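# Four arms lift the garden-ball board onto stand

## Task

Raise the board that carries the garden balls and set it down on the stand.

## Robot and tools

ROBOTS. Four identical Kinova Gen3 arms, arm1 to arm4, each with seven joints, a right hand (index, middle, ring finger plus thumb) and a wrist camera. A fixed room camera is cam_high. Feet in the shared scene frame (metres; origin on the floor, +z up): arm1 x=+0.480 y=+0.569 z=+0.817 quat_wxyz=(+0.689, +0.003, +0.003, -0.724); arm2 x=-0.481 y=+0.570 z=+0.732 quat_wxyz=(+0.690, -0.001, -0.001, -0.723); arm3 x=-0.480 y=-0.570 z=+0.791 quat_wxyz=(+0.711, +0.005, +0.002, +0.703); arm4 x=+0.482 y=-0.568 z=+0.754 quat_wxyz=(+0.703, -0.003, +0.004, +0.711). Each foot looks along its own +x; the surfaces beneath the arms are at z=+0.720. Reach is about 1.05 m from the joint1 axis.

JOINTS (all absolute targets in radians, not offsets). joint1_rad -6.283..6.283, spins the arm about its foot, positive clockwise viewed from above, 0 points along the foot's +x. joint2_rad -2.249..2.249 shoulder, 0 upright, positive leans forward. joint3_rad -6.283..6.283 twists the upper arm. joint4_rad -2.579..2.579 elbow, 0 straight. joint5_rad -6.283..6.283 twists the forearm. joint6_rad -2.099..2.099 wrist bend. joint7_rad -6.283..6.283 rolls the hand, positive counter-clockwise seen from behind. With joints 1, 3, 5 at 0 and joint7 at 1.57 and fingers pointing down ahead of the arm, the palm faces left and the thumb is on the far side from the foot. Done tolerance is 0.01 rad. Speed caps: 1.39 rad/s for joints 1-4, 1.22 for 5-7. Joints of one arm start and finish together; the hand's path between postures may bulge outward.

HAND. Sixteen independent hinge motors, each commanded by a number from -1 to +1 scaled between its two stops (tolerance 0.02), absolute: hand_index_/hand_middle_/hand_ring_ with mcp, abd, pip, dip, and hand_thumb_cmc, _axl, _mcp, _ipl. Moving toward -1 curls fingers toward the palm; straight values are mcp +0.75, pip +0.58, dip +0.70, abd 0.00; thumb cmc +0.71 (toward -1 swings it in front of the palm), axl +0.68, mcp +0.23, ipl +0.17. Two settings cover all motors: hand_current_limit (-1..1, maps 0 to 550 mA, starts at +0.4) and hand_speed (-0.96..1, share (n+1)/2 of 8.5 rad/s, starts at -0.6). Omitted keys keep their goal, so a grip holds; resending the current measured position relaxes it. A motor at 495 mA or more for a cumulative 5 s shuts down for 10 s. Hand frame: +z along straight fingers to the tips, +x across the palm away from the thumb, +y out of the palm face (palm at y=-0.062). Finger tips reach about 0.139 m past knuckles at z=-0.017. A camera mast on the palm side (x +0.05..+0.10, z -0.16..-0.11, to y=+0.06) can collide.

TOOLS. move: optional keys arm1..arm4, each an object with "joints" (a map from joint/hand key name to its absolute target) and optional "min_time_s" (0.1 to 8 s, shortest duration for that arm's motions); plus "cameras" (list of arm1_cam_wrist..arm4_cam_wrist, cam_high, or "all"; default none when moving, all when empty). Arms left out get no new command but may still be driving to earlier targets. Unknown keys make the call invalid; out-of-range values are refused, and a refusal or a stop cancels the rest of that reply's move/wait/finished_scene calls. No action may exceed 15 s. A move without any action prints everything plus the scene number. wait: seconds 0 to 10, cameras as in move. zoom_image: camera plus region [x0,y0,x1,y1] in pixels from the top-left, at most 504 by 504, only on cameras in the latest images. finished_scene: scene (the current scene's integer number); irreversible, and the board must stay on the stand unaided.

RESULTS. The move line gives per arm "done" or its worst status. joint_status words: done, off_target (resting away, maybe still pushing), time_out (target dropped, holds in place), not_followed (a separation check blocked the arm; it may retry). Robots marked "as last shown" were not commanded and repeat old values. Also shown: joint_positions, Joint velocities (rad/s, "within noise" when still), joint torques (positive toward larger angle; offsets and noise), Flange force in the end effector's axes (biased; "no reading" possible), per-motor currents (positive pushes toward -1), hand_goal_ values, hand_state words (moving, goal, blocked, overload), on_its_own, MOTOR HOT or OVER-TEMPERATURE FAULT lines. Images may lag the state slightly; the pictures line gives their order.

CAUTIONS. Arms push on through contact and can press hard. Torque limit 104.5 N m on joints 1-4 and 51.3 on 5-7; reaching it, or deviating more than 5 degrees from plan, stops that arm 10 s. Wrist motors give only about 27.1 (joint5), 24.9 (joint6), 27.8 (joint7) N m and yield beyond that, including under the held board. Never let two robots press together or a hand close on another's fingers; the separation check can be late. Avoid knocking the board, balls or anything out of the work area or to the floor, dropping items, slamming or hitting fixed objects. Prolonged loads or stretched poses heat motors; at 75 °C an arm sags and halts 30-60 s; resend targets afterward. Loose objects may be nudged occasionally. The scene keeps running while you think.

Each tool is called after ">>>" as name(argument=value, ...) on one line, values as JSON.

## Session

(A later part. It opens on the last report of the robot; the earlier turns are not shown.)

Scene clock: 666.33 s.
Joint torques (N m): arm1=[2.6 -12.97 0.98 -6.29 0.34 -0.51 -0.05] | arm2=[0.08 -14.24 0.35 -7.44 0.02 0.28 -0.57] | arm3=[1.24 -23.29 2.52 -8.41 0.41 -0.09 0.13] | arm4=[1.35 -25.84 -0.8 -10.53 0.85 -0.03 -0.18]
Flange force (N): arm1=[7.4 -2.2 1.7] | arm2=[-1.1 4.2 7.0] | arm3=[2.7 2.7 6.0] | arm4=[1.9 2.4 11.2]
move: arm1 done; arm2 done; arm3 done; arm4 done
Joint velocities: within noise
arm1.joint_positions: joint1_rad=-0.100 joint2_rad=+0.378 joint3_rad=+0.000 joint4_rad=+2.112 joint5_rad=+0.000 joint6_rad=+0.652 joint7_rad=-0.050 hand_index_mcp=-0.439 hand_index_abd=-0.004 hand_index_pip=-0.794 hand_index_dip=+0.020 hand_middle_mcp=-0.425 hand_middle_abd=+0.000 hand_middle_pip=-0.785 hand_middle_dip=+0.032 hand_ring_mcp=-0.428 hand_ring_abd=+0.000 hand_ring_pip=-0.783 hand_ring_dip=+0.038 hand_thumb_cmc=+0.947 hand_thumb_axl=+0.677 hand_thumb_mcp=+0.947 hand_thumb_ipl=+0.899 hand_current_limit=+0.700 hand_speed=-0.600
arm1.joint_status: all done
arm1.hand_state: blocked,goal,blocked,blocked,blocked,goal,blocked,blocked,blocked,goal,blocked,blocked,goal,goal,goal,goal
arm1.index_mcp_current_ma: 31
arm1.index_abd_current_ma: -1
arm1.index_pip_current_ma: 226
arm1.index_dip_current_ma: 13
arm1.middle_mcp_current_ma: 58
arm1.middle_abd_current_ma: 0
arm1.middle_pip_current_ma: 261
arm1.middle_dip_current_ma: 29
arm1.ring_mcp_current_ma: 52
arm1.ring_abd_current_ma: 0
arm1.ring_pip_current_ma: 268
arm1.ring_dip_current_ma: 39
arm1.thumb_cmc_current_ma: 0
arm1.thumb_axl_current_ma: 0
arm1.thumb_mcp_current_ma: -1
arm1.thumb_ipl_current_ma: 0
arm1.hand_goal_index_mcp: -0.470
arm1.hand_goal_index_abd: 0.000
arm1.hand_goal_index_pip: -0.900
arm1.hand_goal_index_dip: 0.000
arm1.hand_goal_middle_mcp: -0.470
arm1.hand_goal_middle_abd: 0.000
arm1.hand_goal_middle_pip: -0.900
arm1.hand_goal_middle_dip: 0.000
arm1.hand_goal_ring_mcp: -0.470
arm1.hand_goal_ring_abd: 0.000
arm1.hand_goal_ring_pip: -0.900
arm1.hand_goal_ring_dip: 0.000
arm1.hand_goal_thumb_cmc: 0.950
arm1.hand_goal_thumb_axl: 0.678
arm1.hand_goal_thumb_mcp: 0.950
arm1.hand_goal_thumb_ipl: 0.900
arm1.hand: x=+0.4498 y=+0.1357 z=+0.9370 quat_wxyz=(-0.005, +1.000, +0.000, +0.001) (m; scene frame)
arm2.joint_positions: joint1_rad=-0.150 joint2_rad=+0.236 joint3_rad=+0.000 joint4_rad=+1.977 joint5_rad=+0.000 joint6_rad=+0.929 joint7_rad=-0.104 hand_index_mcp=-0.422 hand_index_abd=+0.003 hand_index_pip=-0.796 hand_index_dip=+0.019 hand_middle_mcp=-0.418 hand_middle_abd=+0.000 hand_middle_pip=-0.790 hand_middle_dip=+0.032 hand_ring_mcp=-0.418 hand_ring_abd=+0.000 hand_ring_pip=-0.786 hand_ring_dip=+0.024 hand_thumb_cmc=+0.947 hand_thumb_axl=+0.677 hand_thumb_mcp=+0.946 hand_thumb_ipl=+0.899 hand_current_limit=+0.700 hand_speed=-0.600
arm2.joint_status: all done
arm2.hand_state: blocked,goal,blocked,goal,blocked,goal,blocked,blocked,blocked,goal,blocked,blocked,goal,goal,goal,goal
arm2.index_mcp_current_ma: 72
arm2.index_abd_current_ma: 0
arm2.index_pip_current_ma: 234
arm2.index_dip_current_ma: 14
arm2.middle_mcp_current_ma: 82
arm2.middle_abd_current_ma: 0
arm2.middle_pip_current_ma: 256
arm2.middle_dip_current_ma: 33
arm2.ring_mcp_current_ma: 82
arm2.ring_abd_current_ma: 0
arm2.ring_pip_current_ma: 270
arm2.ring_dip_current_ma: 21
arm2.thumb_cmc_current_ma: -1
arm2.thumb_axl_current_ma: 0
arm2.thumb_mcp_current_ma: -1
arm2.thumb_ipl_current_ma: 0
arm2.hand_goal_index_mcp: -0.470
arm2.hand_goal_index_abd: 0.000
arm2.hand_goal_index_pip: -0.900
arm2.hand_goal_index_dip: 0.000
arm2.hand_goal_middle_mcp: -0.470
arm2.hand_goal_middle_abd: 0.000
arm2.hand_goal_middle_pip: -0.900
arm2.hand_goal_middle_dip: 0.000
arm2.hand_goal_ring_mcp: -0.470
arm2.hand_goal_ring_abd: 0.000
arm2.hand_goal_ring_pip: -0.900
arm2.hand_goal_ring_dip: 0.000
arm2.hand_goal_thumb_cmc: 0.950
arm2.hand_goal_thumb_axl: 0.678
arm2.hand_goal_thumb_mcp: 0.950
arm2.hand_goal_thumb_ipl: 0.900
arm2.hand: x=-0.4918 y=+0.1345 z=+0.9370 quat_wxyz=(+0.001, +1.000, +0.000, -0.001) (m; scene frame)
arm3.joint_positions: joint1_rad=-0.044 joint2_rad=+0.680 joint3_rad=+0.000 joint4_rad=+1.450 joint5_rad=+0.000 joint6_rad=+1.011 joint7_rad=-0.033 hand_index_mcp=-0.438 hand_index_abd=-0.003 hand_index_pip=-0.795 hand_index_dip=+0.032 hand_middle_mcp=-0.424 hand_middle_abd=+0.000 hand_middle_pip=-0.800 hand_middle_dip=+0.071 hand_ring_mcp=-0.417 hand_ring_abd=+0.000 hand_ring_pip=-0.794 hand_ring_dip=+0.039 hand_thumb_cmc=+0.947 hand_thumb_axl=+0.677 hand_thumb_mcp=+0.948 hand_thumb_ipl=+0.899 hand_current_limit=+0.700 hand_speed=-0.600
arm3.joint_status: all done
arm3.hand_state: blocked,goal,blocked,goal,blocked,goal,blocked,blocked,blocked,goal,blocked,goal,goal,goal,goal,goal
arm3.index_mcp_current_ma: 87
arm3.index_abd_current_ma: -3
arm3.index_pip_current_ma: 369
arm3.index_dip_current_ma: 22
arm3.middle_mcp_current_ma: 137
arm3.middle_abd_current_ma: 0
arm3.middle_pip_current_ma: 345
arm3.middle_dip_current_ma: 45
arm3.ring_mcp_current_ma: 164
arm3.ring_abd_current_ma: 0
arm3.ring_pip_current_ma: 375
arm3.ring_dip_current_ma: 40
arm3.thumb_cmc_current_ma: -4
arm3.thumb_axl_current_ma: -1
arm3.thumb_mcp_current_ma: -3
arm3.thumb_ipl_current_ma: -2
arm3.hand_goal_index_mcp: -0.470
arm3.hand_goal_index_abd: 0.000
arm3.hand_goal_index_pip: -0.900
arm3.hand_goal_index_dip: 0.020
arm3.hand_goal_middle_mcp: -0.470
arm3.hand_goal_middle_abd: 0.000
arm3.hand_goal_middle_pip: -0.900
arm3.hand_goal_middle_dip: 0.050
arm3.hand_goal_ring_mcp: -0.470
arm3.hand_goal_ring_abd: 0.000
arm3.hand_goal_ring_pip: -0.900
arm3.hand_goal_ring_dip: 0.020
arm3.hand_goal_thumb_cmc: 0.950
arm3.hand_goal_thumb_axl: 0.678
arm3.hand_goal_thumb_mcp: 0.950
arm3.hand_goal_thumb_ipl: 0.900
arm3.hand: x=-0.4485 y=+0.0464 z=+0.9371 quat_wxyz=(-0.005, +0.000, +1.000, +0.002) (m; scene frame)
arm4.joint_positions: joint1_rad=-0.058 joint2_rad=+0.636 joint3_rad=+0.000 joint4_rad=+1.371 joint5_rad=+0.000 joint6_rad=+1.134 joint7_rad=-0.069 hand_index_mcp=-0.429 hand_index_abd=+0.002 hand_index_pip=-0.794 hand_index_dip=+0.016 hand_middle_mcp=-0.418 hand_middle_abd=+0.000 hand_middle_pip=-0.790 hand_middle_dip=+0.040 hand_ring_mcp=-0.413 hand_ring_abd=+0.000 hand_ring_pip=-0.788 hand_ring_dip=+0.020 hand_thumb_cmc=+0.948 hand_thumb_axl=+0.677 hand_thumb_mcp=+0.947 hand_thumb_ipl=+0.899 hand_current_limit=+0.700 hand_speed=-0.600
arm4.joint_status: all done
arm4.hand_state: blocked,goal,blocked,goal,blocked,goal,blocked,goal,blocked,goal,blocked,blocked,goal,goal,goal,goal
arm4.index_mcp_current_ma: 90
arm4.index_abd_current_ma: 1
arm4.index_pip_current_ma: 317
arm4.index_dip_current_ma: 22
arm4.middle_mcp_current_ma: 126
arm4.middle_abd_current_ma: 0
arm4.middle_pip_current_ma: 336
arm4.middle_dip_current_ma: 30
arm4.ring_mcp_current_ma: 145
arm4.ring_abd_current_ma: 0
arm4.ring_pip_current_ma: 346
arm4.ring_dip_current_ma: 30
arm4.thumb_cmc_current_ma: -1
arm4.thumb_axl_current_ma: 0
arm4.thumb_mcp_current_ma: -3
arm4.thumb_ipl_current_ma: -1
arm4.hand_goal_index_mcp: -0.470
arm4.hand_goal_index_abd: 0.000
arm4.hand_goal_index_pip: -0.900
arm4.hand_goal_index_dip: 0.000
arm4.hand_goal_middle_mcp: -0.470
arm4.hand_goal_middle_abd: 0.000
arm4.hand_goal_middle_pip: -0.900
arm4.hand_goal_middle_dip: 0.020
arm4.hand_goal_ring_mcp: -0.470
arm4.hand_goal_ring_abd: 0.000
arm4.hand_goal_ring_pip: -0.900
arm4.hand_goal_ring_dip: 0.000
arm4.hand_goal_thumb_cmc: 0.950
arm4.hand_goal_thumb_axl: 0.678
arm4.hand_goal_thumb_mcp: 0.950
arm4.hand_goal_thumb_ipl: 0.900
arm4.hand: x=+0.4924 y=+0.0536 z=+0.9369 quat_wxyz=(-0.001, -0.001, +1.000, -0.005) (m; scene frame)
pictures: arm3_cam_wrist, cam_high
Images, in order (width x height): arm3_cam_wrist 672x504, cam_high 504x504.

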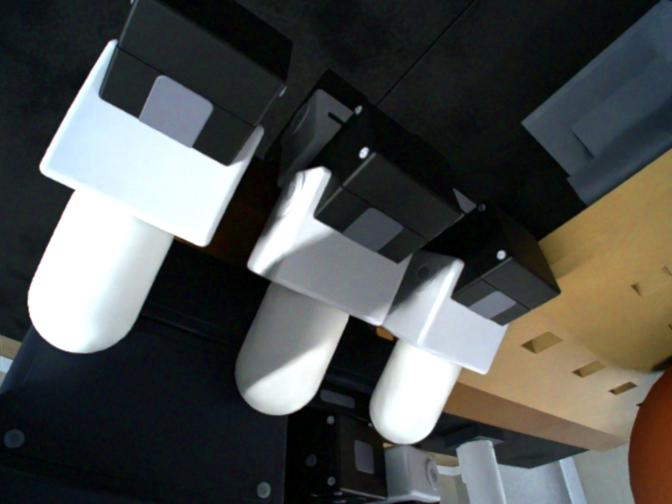

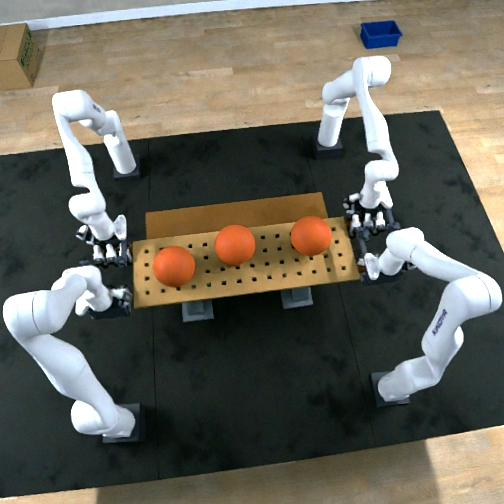

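>>> move(arm1={"joints": {"joint1_rad": -0.0943, "joint2_rad": 0.4453, "joint4_rad": 1.9861, "joint6_rad": 0.7102, "joint7_rad": -0.0448}, "min_time_s": 3}, arm2={"joints": {"joint1_rad": -0.1397, "joint2_rad": 0.3182, "joint4_rad": 1.8579, "joint6_rad": 0.9655, "joint7_rad": -0.0929}, "min_time_s": 3}, arm3={"joints": {"joint1_rad": -0.0465, "joint2_rad": 0.6014, "joint4_rad": 1.6049, "joint6_rad": 0.9353, "joint7_rad": -0.0352}, "min_time_s": 3}, arm4={"joints": {"joint1_rad": -0.0634, "joint2_rad": 0.5507, "joint4_rad": 1.5291, "joint6_rad": 1.0618, "joint7_rad": -0.0747}, "min_time_s": 3})

>>> move(arm1={"joints": {"joint1_rad": -0.0901, "joint2_rad": 0.5131, "joint4_rad": 1.8547, "joint6_rad": 0.7738, "joint7_rad": -0.0405}, "min_time_s": 3}, arm2={"joints": {"joint1_rad": -0.131, "joint2_rad": 0.4, "joint4_rad": 1.7306, "joint6_rad": 1.011, "joint7_rad": -0.0843}, "min_time_s": 3}, arm3={"joints": {"joint1_rad": -0.0497, "joint2_rad": 0.526, "joint4_rad": 1.7482, "joint6_rad": 0.8674, "joint7_rad": -0.0383}, "min_time_s": 3}, arm4={"joints": {"joint1_rad": -0.07, "joint2_rad": 0.4697, "joint4_rad": 1.6736, "joint6_rad": 0.9983, "joint7_rad": -0.0813}, "min_time_s": 3})

>>> move(arm1={"joints": {"joint1_rad": -0.0866, "joint2_rad": 0.5829, "joint4_rad": 1.7159, "joint6_rad": 0.8428, "joint7_rad": -0.0371}, "min_time_s": 3}, arm2={"joints": {"joint1_rad": -0.1239, "joint2_rad": 0.4825, "joint4_rad": 1.5938, "joint6_rad": 1.0653, "joint7_rad": -0.0771}, "min_time_s": 3}, arm3={"joints": {"joint1_rad": -0.0534, "joint2_rad": 0.4527, "joint4_rad": 1.8826, "joint6_rad": 0.8063, "joint7_rad": -0.0421}, "min_time_s": 3}, arm4={"joints": {"joint1_rad": -0.0778, "joint2_rad": 0.3905, "joint4_rad": 1.8078, "joint6_rad": 0.9433, "joint7_rad": -0.0891}, "min_time_s": 3}, cameras=["all"])

>>> zoom_image(camera="cam_high", region=[90, 140, 400, 310])

Scene clock: 678.37 s.
Joint torques (N m): arm1=[3.11 -14.34 1.46 -6.54 0.49 -0.52 -0.11] | arm2=[0.18 -16.37 0.55 -7.72 0.15 0.35 -0.53] | arm3=[0.87 -21.22 2.15 -7.86 0.2 -0.03 0.14] | arm4=[2.42 -24.26 0.29 -10.39 1.3 -0.05 -0.32]
Flange force (N): arm1=[7.9 -2.2 1.0] | arm2=[-0.6 4.3 7.4] | arm3=[2.2 2.4 5.8] | arm4=[3.8 2.1 12.2]
move: arm1 done; arm2 done; arm3 done; arm4 done
Joint velocities: within noise
arm1.joint_positions: joint1_rad=-0.094 joint2_rad=+0.445 joint3_rad=+0.000 joint4_rad=+1.986 joint5_rad=+0.000 joint6_rad=+0.710 joint7_rad=-0.045 hand_index_mcp=-0.441 hand_index_abd=-0.004 hand_index_pip=-0.794 hand_index_dip=+0.020 hand_middle_mcp=-0.425 hand_middle_abd=+0.000 hand_middle_pip=-0.785 hand_middle_dip=+0.032 hand_ring_mcp=-0.428 hand_ring_abd=+0.000 hand_ring_pip=-0.783 hand_ring_dip=+0.038 hand_thumb_cmc=+0.947 hand_thumb_axl=+0.677 hand_thumb_mcp=+0.947 hand_thumb_ipl=+0.899 hand_current_limit=+0.700 hand_speed=-0.600
arm1.joint_status: all done
arm1.hand_state: blocked,goal,blocked,blocked,blocked,goal,blocked,blocked,blocked,goal,blocked,blocked,goal,goal,goal,goal
arm1.index_mcp_current_ma: 28
arm1.index_abd_current_ma: -1
arm1.index_pip_current_ma: 226
arm1.index_dip_current_ma: 14
arm1.middle_mcp_current_ma: 58
arm1.middle_abd_current_ma: 0
arm1.middle_pip_current_ma: 261
arm1.middle_dip_current_ma: 29
arm1.ring_mcp_current_ma: 52
arm1.ring_abd_current_ma: 0
arm1.ring_pip_current_ma: 268
arm1.ring_dip_current_ma: 39
arm1.thumb_cmc_current_ma: 0
arm1.thumb_axl_current_ma: 0
arm1.thumb_mcp_current_ma: -1
arm1.thumb_ipl_current_ma: 0
arm1.hand_goal_index_mcp: -0.470
arm1.hand_goal_index_abd: 0.000
arm1.hand_goal_index_pip: -0.900
arm1.hand_goal_index_dip: 0.000
arm1.hand_goal_middle_mcp: -0.470
arm1.hand_goal_middle_abd: 0.000
arm1.hand_goal_middle_pip: -0.900
arm1.hand_goal_middle_dip: 0.000
arm1.hand_goal_ring_mcp: -0.470
arm1.hand_goal_ring_abd: 0.000
arm1.hand_goal_ring_pip: -0.900
arm1.hand_goal_ring_dip: 0.000
arm1.hand_goal_thumb_cmc: 0.950
arm1.hand_goal_thumb_axl: 0.678
arm1.hand_goal_thumb_mcp: 0.950
arm1.hand_goal_thumb_ipl: 0.900
arm1.hand: x=+0.4498 y=+0.0957 z=+0.9371 quat_wxyz=(-0.004, +1.000, +0.000, +0.001) (m; scene frame)
arm2.joint_positions: joint1_rad=-0.140 joint2_rad=+0.318 joint3_rad=+0.000 joint4_rad=+1.858 joint5_rad=+0.000 joint6_rad=+0.965 joint7_rad=-0.093 hand_index_mcp=-0.422 hand_index_abd=+0.003 hand_index_pip=-0.796 hand_index_dip=+0.019 hand_middle_mcp=-0.418 hand_middle_abd=+0.000 hand_middle_pip=-0.790 hand_middle_dip=+0.032 hand_ring_mcp=-0.418 hand_ring_abd=+0.000 hand_ring_pip=-0.786 hand_ring_dip=+0.024 hand_thumb_cmc=+0.947 hand_thumb_axl=+0.677 hand_thumb_mcp=+0.946 hand_thumb_ipl=+0.899 hand_current_limit=+0.700 hand_speed=-0.600
arm2.joint_status: all done
arm2.hand_state: blocked,goal,blocked,goal,blocked,goal,blocked,blocked,blocked,goal,blocked,blocked,goal,goal,goal,goal
arm2.index_mcp_current_ma: 72
arm2.index_abd_current_ma: 0
arm2.index_pip_current_ma: 234
arm2.index_dip_current_ma: 14
arm2.middle_mcp_current_ma: 82
arm2.middle_abd_current_ma: 0
arm2.middle_pip_current_ma: 256
arm2.middle_dip_current_ma: 33
arm2.ring_mcp_current_ma: 82
arm2.ring_abd_current_ma: 0
arm2.ring_pip_current_ma: 270
arm2.ring_dip_current_ma: 21
arm2.thumb_cmc_current_ma: -1
arm2.thumb_axl_current_ma: 0
arm2.thumb_mcp_current_ma: -1
arm2.thumb_ipl_current_ma: 0
arm2.hand_goal_index_mcp: -0.470
arm2.hand_goal_index_abd: 0.000
arm2.hand_goal_index_pip: -0.900
arm2.hand_goal_index_dip: 0.000
arm2.hand_goal_middle_mcp: -0.470
arm2.hand_goal_middle_abd: 0.000
arm2.hand_goal_middle_pip: -0.900
arm2.hand_goal_middle_dip: 0.000
arm2.hand_goal_ring_mcp: -0.470
arm2.hand_goal_ring_abd: 0.000
arm2.hand_goal_ring_pip: -0.900
arm2.hand_goal_ring_dip: 0.000
arm2.hand_goal_thumb_cmc: 0.950
arm2.hand_goal_thumb_axl: 0.678
arm2.hand_goal_thumb_mcp: 0.950
arm2.hand_goal_thumb_ipl: 0.900
arm2.hand: x=-0.4918 y=+0.0945 z=+0.9371 quat_wxyz=(+0.001, +1.000, +0.000, -0.001) (m; scene frame)
arm3.joint_positions: joint1_rad=-0.047 joint2_rad=+0.601 joint3_rad=+0.000 joint4_rad=+1.605 joint5_rad=+0.000 joint6_rad=+0.935 joint7_rad=-0.035 hand_index_mcp=-0.438 hand_index_abd=-0.003 hand_index_pip=-0.795 hand_index_dip=+0.032 hand_middle_mcp=-0.424 hand_middle_abd=+0.000 hand_middle_pip=-0.800 hand_middle_dip=+0.071 hand_ring_mcp=-0.417 hand_ring_abd=+0.000 hand_ring_pip=-0.794 hand_ring_dip=+0.039 hand_thumb_cmc=+0.947 hand_thumb_axl=+0.677 hand_thumb_mcp=+0.948 hand_thumb_ipl=+0.899 hand_current_limit=+0.700 hand_speed=-0.600
arm3.joint_status: all done
arm3.hand_state: blocked,goal,blocked,goal,blocked,goal,blocked,blocked,blocked,goal,blocked,goal,goal,goal,goal,goal
arm3.index_mcp_current_ma: 87
arm3.index_abd_current_ma: -3
arm3.index_pip_current_ma: 369
arm3.index_dip_current_ma: 22
arm3.middle_mcp_current_ma: 137
arm3.middle_abd_current_ma: 0
arm3.middle_pip_current_ma: 345
arm3.middle_dip_current_ma: 45
arm3.ring_mcp_current_ma: 164
arm3.ring_abd_current_ma: 0
arm3.ring_pip_current_ma: 375
arm3.ring_dip_current_ma: 40
arm3.thumb_cmc_current_ma: -4
arm3.thumb_axl_current_ma: -1
arm3.thumb_mcp_current_ma: -3
arm3.thumb_ipl_current_ma: -2
arm3.hand_goal_index_mcp: -0.470
arm3.hand_goal_index_abd: 0.000
arm3.hand_goal_index_pip: -0.900
arm3.hand_goal_index_dip: 0.020
arm3.hand_goal_middle_mcp: -0.470
arm3.hand_goal_middle_abd: 0.000
arm3.hand_goal_middle_pip: -0.900
arm3.hand_goal_middle_dip: 0.050
arm3.hand_goal_ring_mcp: -0.470
arm3.hand_goal_ring_abd: 0.000
arm3.hand_goal_ring_pip: -0.900
arm3.hand_goal_ring_dip: 0.020
arm3.hand_goal_thumb_cmc: 0.950
arm3.hand_goal_thumb_axl: 0.678
arm3.hand_goal_thumb_mcp: 0.950
arm3.hand_goal_thumb_ipl: 0.900
arm3.hand: x=-0.4485 y=+0.0064 z=+0.9369 quat_wxyz=(-0.005, +0.000, +1.000, +0.002) (m; scene frame)
arm4.joint_positions: joint1_rad=-0.063 joint2_rad=+0.551 joint3_rad=+0.000 joint4_rad=+1.529 joint5_rad=+0.000 joint6_rad=+1.062 joint7_rad=-0.075 hand_index_mcp=-0.429 hand_index_abd=+0.002 hand_index_pip=-0.794 hand_index_dip=+0.016 hand_middle_mcp=-0.418 hand_middle_abd=+0.000 hand_middle_pip=-0.790 hand_middle_dip=+0.040 hand_ring_mcp=-0.413 hand_ring_abd=+0.000 hand_ring_pip=-0.788 hand_ring_dip=+0.020 hand_thumb_cmc=+0.948 hand_thumb_axl=+0.677 hand_thumb_mcp=+0.947 hand_thumb_ipl=+0.899 hand_current_limit=+0.700 hand_speed=-0.600
arm4.joint_status: all done
arm4.hand_state: blocked,goal,blocked,goal,blocked,goal,blocked,goal,blocked,goal,blocked,blocked,goal,goal,goal,goal
arm4.index_mcp_current_ma: 90
arm4.index_abd_current_ma: 1
arm4.index_pip_current_ma: 317
arm4.index_dip_current_ma: 22
arm4.middle_mcp_current_ma: 126
arm4.middle_abd_current_ma: 0
arm4.middle_pip_current_ma: 336
arm4.middle_dip_current_ma: 30
arm4.ring_mcp_current_ma: 145
arm4.ring_abd_current_ma: 0
arm4.ring_pip_current_ma: 346
arm4.ring_dip_current_ma: 30
arm4.thumb_cmc_current_ma: -1
arm4.thumb_axl_current_ma: 0
arm4.thumb_mcp_current_ma: -3
arm4.thumb_ipl_current_ma: -1
arm4.hand_goal_index_mcp: -0.470
arm4.hand_goal_index_abd: 0.000
arm4.hand_goal_index_pip: -0.900
arm4.hand_goal_index_dip: 0.000
arm4.hand_goal_middle_mcp: -0.470
arm4.hand_goal_middle_abd: 0.000
arm4.hand_goal_middle_pip: -0.900
arm4.hand_goal_middle_dip: 0.020
arm4.hand_goal_ring_mcp: -0.470
arm4.hand_goal_ring_abd: 0.000
arm4.hand_goal_ring_pip: -0.900
arm4.hand_goal_ring_dip: 0.000
arm4.hand_goal_thumb_cmc: 0.950
arm4.hand_goal_thumb_axl: 0.678
arm4.hand_goal_thumb_mcp: 0.950
arm4.hand_goal_thumb_ipl: 0.900
arm4.hand: x=+0.4924 y=+0.0135 z=+0.9369 quat_wxyz=(-0.001, -0.001, +1.000, -0.005) (m; scene frame)
pictures: none

Scene clock: 681.67 s.
Joint torques (N m): arm1=[3.37 -16.5 1.71 -7.27 0.63 -0.55 -0.07] | arm2=[0.26 -17.77 0.67 -7.44 0.24 0.54 -0.55] | arm3=[0.16 -20.04 1.51 -7.64 0.13 -0.07 0.33] | arm4=[3.02 -21.57 0.99 -9.58 1.55 0.03 -0.47]
Flange force (N): arm1=[7.9 -2.3 2.4] | arm2=[-0.4 4.8 6.2] | arm3=[1.3 2.9 7.0] | arm4=[5.0 2.0 11.2]
move: arm1 done; arm2 done; arm3 done; arm4 done
Joint velocities: within noise
arm1.joint_positions: joint1_rad=-0.090 joint2_rad=+0.513 joint3_rad=+0.000 joint4_rad=+1.855 joint5_rad=+0.000 joint6_rad=+0.774 joint7_rad=-0.040 hand_index_mcp=-0.441 hand_index_abd=-0.004 hand_index_pip=-0.794 hand_index_dip=+0.021 hand_middle_mcp=-0.425 hand_middle_abd=+0.000 hand_middle_pip=-0.785 hand_middle_dip=+0.032 hand_ring_mcp=-0.428 hand_ring_abd=+0.000 hand_ring_pip=-0.783 hand_ring_dip=+0.038 hand_thumb_cmc=+0.947 hand_thumb_axl=+0.677 hand_thumb_mcp=+0.947 hand_thumb_ipl=+0.899 hand_current_limit=+0.700 hand_speed=-0.600
arm1.joint_status: all done
arm1.hand_state: blocked,goal,blocked,blocked,blocked,goal,blocked,blocked,blocked,goal,blocked,blocked,goal,goal,goal,goal
arm1.index_mcp_current_ma: 27
arm1.index_abd_current_ma: -1
arm1.index_pip_current_ma: 226
arm1.index_dip_current_ma: 14
arm1.middle_mcp_current_ma: 58
arm1.middle_abd_current_ma: 0
arm1.middle_pip_current_ma: 261
arm1.middle_dip_current_ma: 29
arm1.ring_mcp_current_ma: 52
arm1.ring_abd_current_ma: 0
arm1.ring_pip_current_ma: 268
arm1.ring_dip_current_ma: 39
arm1.thumb_cmc_current_ma: 0
arm1.thumb_axl_current_ma: 0
arm1.thumb_mcp_current_ma: -1
arm1.thumb_ipl_current_ma: 0
arm1.hand_goal_index_mcp: -0.470
arm1.hand_goal_index_abd: 0.000
arm1.hand_goal_index_pip: -0.900
arm1.hand_goal_index_dip: 0.000
arm1.hand_goal_middle_mcp: -0.470
arm1.hand_goal_middle_abd: 0.000
arm1.hand_goal_middle_pip: -0.900
arm1.hand_goal_middle_dip: 0.000
arm1.hand_goal_ring_mcp: -0.470
arm1.hand_goal_ring_abd: 0.000
arm1.hand_goal_ring_pip: -0.900
arm1.hand_goal_ring_dip: 0.000
arm1.hand_goal_thumb_cmc: 0.950
arm1.hand_goal_thumb_axl: 0.678
arm1.hand_goal_thumb_mcp: 0.950
arm1.hand_goal_thumb_ipl: 0.900
arm1.hand: x=+0.4498 y=+0.0557 z=+0.9371 quat_wxyz=(-0.004, +1.000, +0.000, +0.001) (m; scene frame)
arm2.joint_positions: joint1_rad=-0.131 joint2_rad=+0.400 joint3_rad=+0.000 joint4_rad=+1.731 joint5_rad=+0.000 joint6_rad=+1.011 joint7_rad=-0.084 hand_index_mcp=-0.422 hand_index_abd=+0.003 hand_index_pip=-0.796 hand_index_dip=+0.019 hand_middle_mcp=-0.418 hand_middle_abd=+0.000 hand_middle_pip=-0.790 hand_middle_dip=+0.032 hand_ring_mcp=-0.418 hand_ring_abd=+0.000 hand_ring_pip=-0.786 hand_ring_dip=+0.024 hand_thumb_cmc=+0.947 hand_thumb_axl=+0.677 hand_thumb_mcp=+0.946 hand_thumb_ipl=+0.899 hand_current_limit=+0.700 hand_speed=-0.600
arm2.joint_status: all done
arm2.hand_state: blocked,goal,blocked,goal,blocked,goal,blocked,blocked,blocked,goal,blocked,blocked,goal,goal,goal,goal
arm2.index_mcp_current_ma: 72
arm2.index_abd_current_ma: 0
arm2.index_pip_current_ma: 232
arm2.index_dip_current_ma: 14
arm2.middle_mcp_current_ma: 82
arm2.middle_abd_current_ma: 0
arm2.middle_pip_current_ma: 256
arm2.middle_dip_current_ma: 33
arm2.ring_mcp_current_ma: 82
arm2.ring_abd_current_ma: 0
arm2.ring_pip_current_ma: 270
arm2.ring_dip_current_ma: 21
arm2.thumb_cmc_current_ma: -1
arm2.thumb_axl_current_ma: 0
arm2.thumb_mcp_current_ma: -1
arm2.thumb_ipl_current_ma: 0
arm2.hand_goal_index_mcp: -0.470
arm2.hand_goal_index_abd: 0.000
arm2.hand_goal_index_pip: -0.900
arm2.hand_goal_index_dip: 0.000
arm2.hand_goal_middle_mcp: -0.470
arm2.hand_goal_middle_abd: 0.000
arm2.hand_goal_middle_pip: -0.900
arm2.hand_goal_middle_dip: 0.000
arm2.hand_goal_ring_mcp: -0.470
arm2.hand_goal_ring_abd: 0.000
arm2.hand_goal_ring_pip: -0.900
arm2.hand_goal_ring_dip: 0.000
arm2.hand_goal_thumb_cmc: 0.950
arm2.hand_goal_thumb_axl: 0.678
arm2.hand_goal_thumb_mcp: 0.950
arm2.hand_goal_thumb_ipl: 0.900
arm2.hand: x=-0.4918 y=+0.0545 z=+0.9371 quat_wxyz=(+0.001, +1.000, +0.000, -0.001) (m; scene frame)
arm3.joint_positions: joint1_rad=-0.050 joint2_rad=+0.526 joint3_rad=+0.000 joint4_rad=+1.748 joint5_rad=+0.000 joint6_rad=+0.867 joint7_rad=-0.038 hand_index_mcp=-0.437 hand_index_abd=-0.003 hand_index_pip=-0.796 hand_index_dip=+0.032 hand_middle_mcp=-0.424 hand_middle_abd=+0.000 hand_middle_pip=-0.800 hand_middle_dip=+0.071 hand_ring_mcp=-0.417 hand_ring_abd=+0.000 hand_ring_pip=-0.794 hand_ring_dip=+0.039 hand_thumb_cmc=+0.947 hand_thumb_axl=+0.677 hand_thumb_mcp=+0.948 hand_thumb_ipl=+0.899 hand_current_limit=+0.700 hand_speed=-0.600
arm3.joint_status: all done
arm3.hand_state: blocked,goal,blocked,goal,blocked,goal,blocked,blocked,blocked,goal,blocked,goal,goal,goal,goal,goal
arm3.index_mcp_current_ma: 90
arm3.index_abd_current_ma: -2
arm3.index_pip_current_ma: 364
arm3.index_dip_current_ma: 22
arm3.middle_mcp_current_ma: 138
arm3.middle_abd_current_ma: 0
arm3.middle_pip_current_ma: 345
arm3.middle_dip_current_ma: 45
arm3.ring_mcp_current_ma: 164
arm3.ring_abd_current_ma: 0
arm3.ring_pip_current_ma: 375
arm3.ring_dip_current_ma: 40
arm3.thumb_cmc_current_ma: -4
arm3.thumb_axl_current_ma: -1
arm3.thumb_mcp_current_ma: -3
arm3.thumb_ipl_current_ma: -2
arm3.hand_goal_index_mcp: -0.470
arm3.hand_goal_index_abd: 0.000
arm3.hand_goal_index_pip: -0.900
arm3.hand_goal_index_dip: 0.020
arm3.hand_goal_middle_mcp: -0.470
arm3.hand_goal_middle_abd: 0.000
arm3.hand_goal_middle_pip: -0.900
arm3.hand_goal_middle_dip: 0.050
arm3.hand_goal_ring_mcp: -0.470
arm3.hand_goal_ring_abd: 0.000
arm3.hand_goal_ring_pip: -0.900
arm3.hand_goal_ring_dip: 0.020
arm3.hand_goal_thumb_cmc: 0.950
arm3.hand_goal_thumb_axl: 0.678
arm3.hand_goal_thumb_mcp: 0.950
arm3.hand_goal_thumb_ipl: 0.900
arm3.hand: x=-0.4485 y=-0.0336 z=+0.9370 quat_wxyz=(-0.005, +0.000, +1.000, +0.002) (m; scene frame)
arm4.joint_positions: joint1_rad=-0.070 joint2_rad=+0.470 joint3_rad=+0.000 joint4_rad=+1.674 joint5_rad=+0.000 joint6_rad=+0.998 joint7_rad=-0.081 hand_index_mcp=-0.429 hand_index_abd=+0.002 hand_index_pip=-0.795 hand_index_dip=+0.016 hand_middle_mcp=-0.418 hand_middle_abd=+0.000 hand_middle_pip=-0.790 hand_middle_dip=+0.040 hand_ring_mcp=-0.413 hand_ring_abd=+0.000 hand_ring_pip=-0.788 hand_ring_dip=+0.020 hand_thumb_cmc=+0.948 hand_thumb_axl=+0.677 hand_thumb_mcp=+0.947 hand_thumb_ipl=+0.899 hand_current_limit=+0.700 hand_speed=-0.600
arm4.joint_status: all done
arm4.hand_state: blocked,goal,blocked,goal,blocked,goal,blocked,goal,blocked,goal,blocked,blocked,goal,goal,goal,goal
arm4.index_mcp_current_ma: 90
arm4.index_abd_current_ma: 1
arm4.index_pip_current_ma: 317
arm4.index_dip_current_ma: 22
arm4.middle_mcp_current_ma: 126
arm4.middle_abd_current_ma: 0
arm4.middle_pip_current_ma: 336
arm4.middle_dip_current_ma: 30
arm4.ring_mcp_current_ma: 145
arm4.ring_abd_current_ma: 0
arm4.ring_pip_current_ma: 346
arm4.ring_dip_current_ma: 30
arm4.thumb_cmc_current_ma: -1
arm4.thumb_axl_current_ma: 0
arm4.thumb_mcp_current_ma: -3
arm4.thumb_ipl_current_ma: -1
arm4.hand_goal_index_mcp: -0.470
arm4.hand_goal_index_abd: 0.000
arm4.hand_goal_index_pip: -0.900
arm4.hand_goal_index_dip: 0.000
arm4.hand_goal_middle_mcp: -0.470
arm4.hand_goal_middle_abd: 0.000
arm4.hand_goal_middle_pip: -0.900
arm4.hand_goal_middle_dip: 0.020
arm4.hand_goal_ring_mcp: -0.470
arm4.hand_goal_ring_abd: 0.000
arm4.hand_goal_ring_pip: -0.900
arm4.hand_goal_ring_dip: 0.000
arm4.hand_goal_thumb_cmc: 0.950
arm4.hand_goal_thumb_axl: 0.678
arm4.hand_goal_thumb_mcp: 0.950
arm4.hand_goal_thumb_ipl: 0.900
arm4.hand: x=+0.4924 y=-0.0265 z=+0.9368 quat_wxyz=(-0.001, -0.001, +1.000, -0.005) (m; scene frame)
pictures: none

Scene clock: 684.97 s.
Joint torques (N m): arm1=[4 -18.38 2.3 -7.82 0.88 -0.54 -0.11] | arm2=[0.42 -19.24 0.73 -7.3 0.26 0.76 -0.58] | arm3=[-0.15 -18.71 1.16 -7.3 0.12 -0.06 0.29] | arm4=[3.58 -19.18 1.55 -8.86 1.82 0.13 -0.6]
Flange force (N): arm1=[8.6 -2.4 3.0] | arm2=[-0.1 5.3 5.5] | arm3=[0.6 3.5 8.2] | arm4=[6.3 2.2 10.6]
move: arm1 done; arm2 done; arm3 done; arm4 done
Joint velocities: within noise
arm1.joint_positions: joint1_rad=-0.087 joint2_rad=+0.583 joint3_rad=+0.000 joint4_rad=+1.716 joint5_rad=+0.000 joint6_rad=+0.843 joint7_rad=-0.037 hand_index_mcp=-0.441 hand_index_abd=-0.004 hand_index_pip=-0.794 hand_index_dip=+0.021 hand_middle_mcp=-0.425 hand_middle_abd=+0.000 hand_middle_pip=-0.785 hand_middle_dip=+0.032 hand_ring_mcp=-0.428 hand_ring_abd=+0.000 hand_ring_pip=-0.783 hand_ring_dip=+0.038 hand_thumb_cmc=+0.947 hand_thumb_axl=+0.677 hand_thumb_mcp=+0.947 hand_thumb_ipl=+0.899 hand_current_limit=+0.700 hand_speed=-0.600
arm1.joint_status: all done
arm1.hand_state: blocked,goal,blocked,blocked,blocked,goal,blocked,blocked,blocked,goal,blocked,blocked,goal,goal,goal,goal
arm1.index_mcp_current_ma: 27
arm1.index_abd_current_ma: -1
arm1.index_pip_current_ma: 225
arm1.index_dip_current_ma: 14
arm1.middle_mcp_current_ma: 58
arm1.middle_abd_current_ma: 0
arm1.middle_pip_current_ma: 261
arm1.middle_dip_current_ma: 29
arm1.ring_mcp_current_ma: 52
arm1.ring_abd_current_ma: 0
arm1.ring_pip_current_ma: 268
arm1.ring_dip_current_ma: 39
arm1.thumb_cmc_current_ma: 0
arm1.thumb_axl_current_ma: 0
arm1.thumb_mcp_current_ma: -1
arm1.thumb_ipl_current_ma: 0
arm1.hand_goal_index_mcp: -0.470
arm1.hand_goal_index_abd: 0.000
arm1.hand_goal_index_pip: -0.900
arm1.hand_goal_index_dip: 0.000
arm1.hand_goal_middle_mcp: -0.470
arm1.hand_goal_middle_abd: 0.000
arm1.hand_goal_middle_pip: -0.900
arm1.hand_goal_middle_dip: 0.000
arm1.hand_goal_ring_mcp: -0.470
arm1.hand_goal_ring_abd: 0.000
arm1.hand_goal_ring_pip: -0.900
arm1.hand_goal_ring_dip: 0.000
arm1.hand_goal_thumb_cmc: 0.950
arm1.hand_goal_thumb_axl: 0.678
arm1.hand_goal_thumb_mcp: 0.950
arm1.hand_goal_thumb_ipl: 0.900
arm1.hand: x=+0.4498 y=+0.0157 z=+0.9371 quat_wxyz=(-0.005, +1.000, +0.000, +0.001) (m; scene frame)
arm2.joint_positions: joint1_rad=-0.124 joint2_rad=+0.483 joint3_rad=+0.000 joint4_rad=+1.594 joint5_rad=+0.000 joint6_rad=+1.065 joint7_rad=-0.077 hand_index_mcp=-0.422 hand_index_abd=+0.003 hand_index_pip=-0.797 hand_index_dip=+0.019 hand_middle_mcp=-0.418 hand_middle_abd=+0.000 hand_middle_pip=-0.790 hand_middle_dip=+0.032 hand_ring_mcp=-0.418 hand_ring_abd=+0.000 hand_ring_pip=-0.786 hand_ring_dip=+0.024 hand_thumb_cmc=+0.947 hand_thumb_axl=+0.677 hand_thumb_mcp=+0.946 hand_thumb_ipl=+0.899 hand_current_limit=+0.700 hand_speed=-0.600
arm2.joint_status: all done
arm2.hand_state: blocked,goal,blocked,goal,blocked,goal,blocked,blocked,blocked,goal,blocked,blocked,goal,goal,goal,goal
arm2.index_mcp_current_ma: 72
arm2.index_abd_current_ma: 0
arm2.index_pip_current_ma: 229
arm2.index_dip_current_ma: 14
arm2.middle_mcp_current_ma: 82
arm2.middle_abd_current_ma: 0
arm2.middle_pip_current_ma: 256
arm2.middle_dip_current_ma: 33
arm2.ring_mcp_current_ma: 82
arm2.ring_abd_current_ma: 0
arm2.ring_pip_current_ma: 270
arm2.ring_dip_current_ma: 21
arm2.thumb_cmc_current_ma: -1
arm2.thumb_axl_current_ma: 0
arm2.thumb_mcp_current_ma: -1
arm2.thumb_ipl_current_ma: 0
arm2.hand_goal_index_mcp: -0.470
arm2.hand_goal_index_abd: 0.000
arm2.hand_goal_index_pip: -0.900
arm2.hand_goal_index_dip: 0.000
arm2.hand_goal_middle_mcp: -0.470
arm2.hand_goal_middle_abd: 0.000
arm2.hand_goal_middle_pip: -0.900
arm2.hand_goal_middle_dip: 0.000
arm2.hand_goal_ring_mcp: -0.470
arm2.hand_goal_ring_abd: 0.000
arm2.hand_goal_ring_pip: -0.900
arm2.hand_goal_ring_dip: 0.000
arm2.hand_goal_thumb_cmc: 0.950
arm2.hand_goal_thumb_axl: 0.678
arm2.hand_goal_thumb_mcp: 0.950
arm2.hand_goal_thumb_ipl: 0.900
arm2.hand: x=-0.4918 y=+0.0145 z=+0.9371 quat_wxyz=(+0.001, +1.000, +0.000, -0.001) (m; scene frame)
arm3.joint_positions: joint1_rad=-0.053 joint2_rad=+0.453 joint3_rad=+0.000 joint4_rad=+1.883 joint5_rad=+0.000 joint6_rad=+0.806 joint7_rad=-0.042 hand_index_mcp=-0.435 hand_index_abd=-0.002 hand_index_pip=-0.797 hand_index_dip=+0.032 hand_middle_mcp=-0.424 hand_middle_abd=+0.000 hand_middle_pip=-0.800 hand_middle_dip=+0.071 hand_ring_mcp=-0.417 hand_ring_abd=+0.000 hand_ring_pip=-0.794 hand_ring_dip=+0.039 hand_thumb_cmc=+0.947 hand_thumb_axl=+0.677 hand_thumb_mcp=+0.948 hand_thumb_ipl=+0.899 hand_current_limit=+0.700 hand_speed=-0.600
arm3.joint_status: all done
arm3.hand_state: blocked,goal,blocked,goal,blocked,goal,blocked,blocked,blocked,goal,blocked,goal,goal,goal,goal,goal
arm3.index_mcp_current_ma: 95
arm3.index_abd_current_ma: -2
arm3.index_pip_current_ma: 359
arm3.index_dip_current_ma: 22
arm3.middle_mcp_current_ma: 139
arm3.middle_abd_current_ma: 0
arm3.middle_pip_current_ma: 345
arm3.middle_dip_current_ma: 45
arm3.ring_mcp_current_ma: 164
arm3.ring_abd_current_ma: 0
arm3.ring_pip_current_ma: 375
arm3.ring_dip_current_ma: 40
arm3.thumb_cmc_current_ma: -4
arm3.thumb_axl_current_ma: -1
arm3.thumb_mcp_current_ma: -3
arm3.thumb_ipl_current_ma: -2
arm3.hand_goal_index_mcp: -0.470
arm3.hand_goal_index_abd: 0.000
arm3.hand_goal_index_pip: -0.900
arm3.hand_goal_index_dip: 0.020
arm3.hand_goal_middle_mcp: -0.470
arm3.hand_goal_middle_abd: 0.000
arm3.hand_goal_middle_pip: -0.900
arm3.hand_goal_middle_dip: 0.050
arm3.hand_goal_ring_mcp: -0.470
arm3.hand_goal_ring_abd: 0.000
arm3.hand_goal_ring_pip: -0.900
arm3.hand_goal_ring_dip: 0.020
arm3.hand_goal_thumb_cmc: 0.950
arm3.hand_goal_thumb_axl: 0.678
arm3.hand_goal_thumb_mcp: 0.950
arm3.hand_goal_thumb_ipl: 0.900
arm3.hand: x=-0.4484 y=-0.0736 z=+0.9371 quat_wxyz=(-0.005, +0.000, +1.000, +0.002) (m; scene frame)
arm4.joint_positions: joint1_rad=-0.078 joint2_rad=+0.391 joint3_rad=+0.000 joint4_rad=+1.808 joint5_rad=+0.000 joint6_rad=+0.943 joint7_rad=-0.089 hand_index_mcp=-0.429 hand_index_abd=+0.002 hand_index_pip=-0.796 hand_index_dip=+0.016 hand_middle_mcp=-0.418 hand_middle_abd=+0.000 hand_middle_pip=-0.790 hand_middle_dip=+0.040 hand_ring_mcp=-0.413 hand_ring_abd=+0.000 hand_ring_pip=-0.788 hand_ring_dip=+0.020 hand_thumb_cmc=+0.948 hand_thumb_axl=+0.677 hand_thumb_mcp=+0.947 hand_thumb_ipl=+0.899 hand_current_limit=+0.700 hand_speed=-0.600
arm4.joint_status: all done
arm4.hand_state: blocked,goal,blocked,goal,blocked,goal,blocked,goal,blocked,goal,blocked,blocked,goal,goal,goal,goal
arm4.index_mcp_current_ma: 90
arm4.index_abd_current_ma: 1
arm4.index_pip_current_ma: 312
arm4.index_dip_current_ma: 22
arm4.middle_mcp_current_ma: 126
arm4.middle_abd_current_ma: 0
arm4.middle_pip_current_ma: 334
arm4.middle_dip_current_ma: 30
arm4.ring_mcp_current_ma: 145
arm4.ring_abd_current_ma: 0
arm4.ring_pip_current_ma: 346
arm4.ring_dip_current_ma: 30
arm4.thumb_cmc_current_ma: -1
arm4.thumb_axl_current_ma: 0
arm4.thumb_mcp_current_ma: -3
arm4.thumb_ipl_current_ma: -1
arm4.hand_goal_index_mcp: -0.470
arm4.hand_goal_index_abd: 0.000
arm4.hand_goal_index_pip: -0.900
arm4.hand_goal_index_dip: 0.000
arm4.hand_goal_middle_mcp: -0.470
arm4.hand_goal_middle_abd: 0.000
arm4.hand_goal_middle_pip: -0.900
arm4.hand_goal_middle_dip: 0.020
arm4.hand_goal_ring_mcp: -0.470
arm4.hand_goal_ring_abd: 0.000
arm4.hand_goal_ring_pip: -0.900
arm4.hand_goal_ring_dip: 0.000
arm4.hand_goal_thumb_cmc: 0.950
arm4.hand_goal_thumb_axl: 0.678
arm4.hand_goal_thumb_mcp: 0.950
arm4.hand_goal_thumb_ipl: 0.900
arm4.hand: x=+0.4925 y=-0.0665 z=+0.9368 quat_wxyz=(-0.001, -0.001, +1.000, -0.005) (m; scene frame)
pictures: arm1_cam_wrist, arm2_cam_wrist, arm3_cam_wrist, arm4_cam_wrist, cam_high
Images, in order (width x height): arm1_cam_wrist 672x504, arm2_cam_wrist 672x504, arm3_cam_wrist 672x504, arm4_cam_wrist 672x504, cam_high 504x504.

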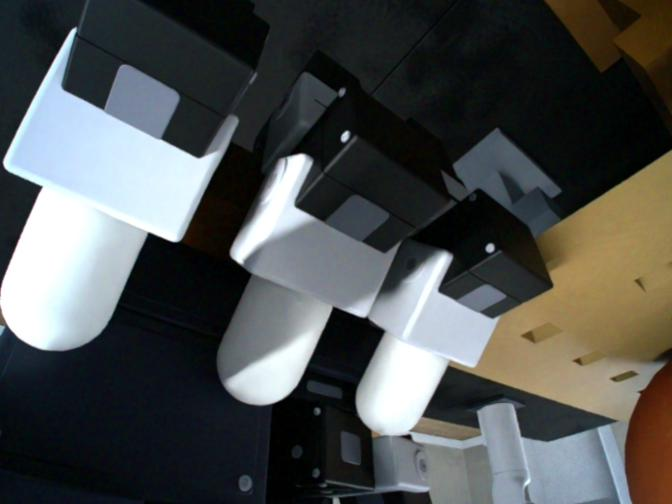

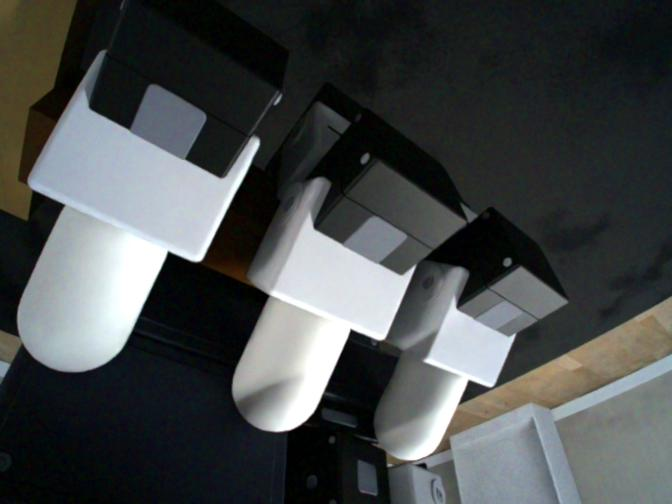

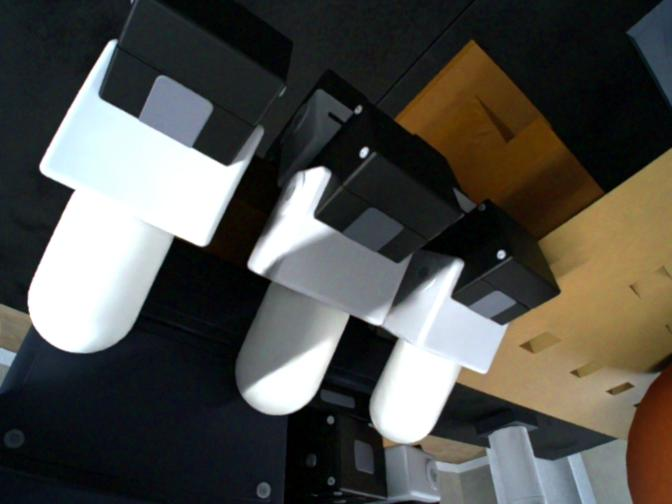

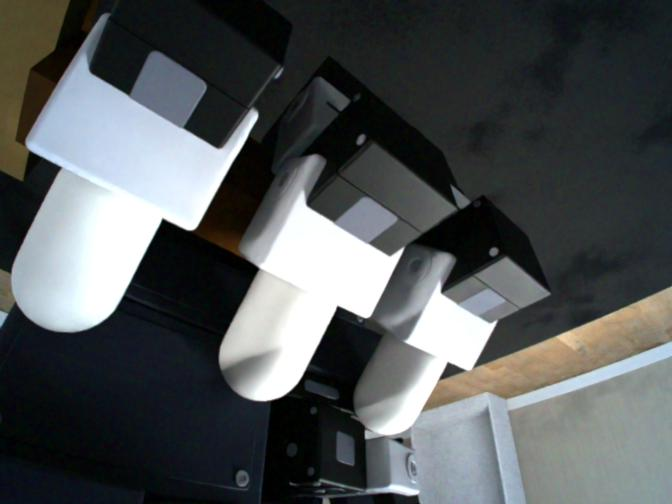

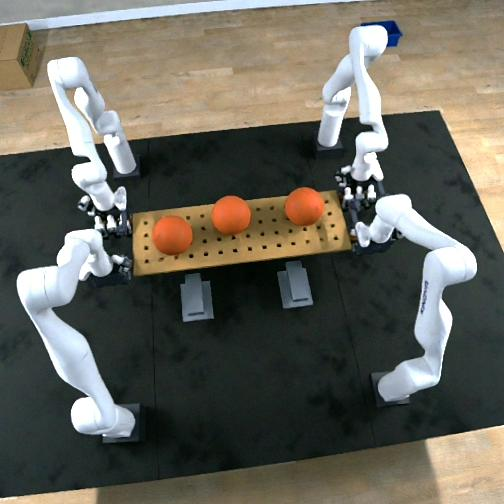

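Scaled by 1.626 from the camera's 504x504 image, which has a finer 720x720 frame.

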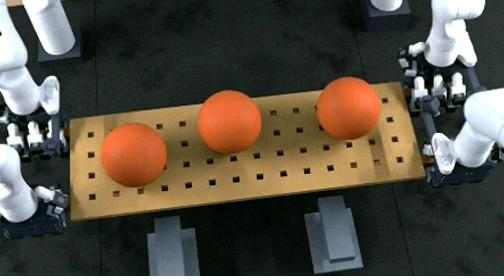

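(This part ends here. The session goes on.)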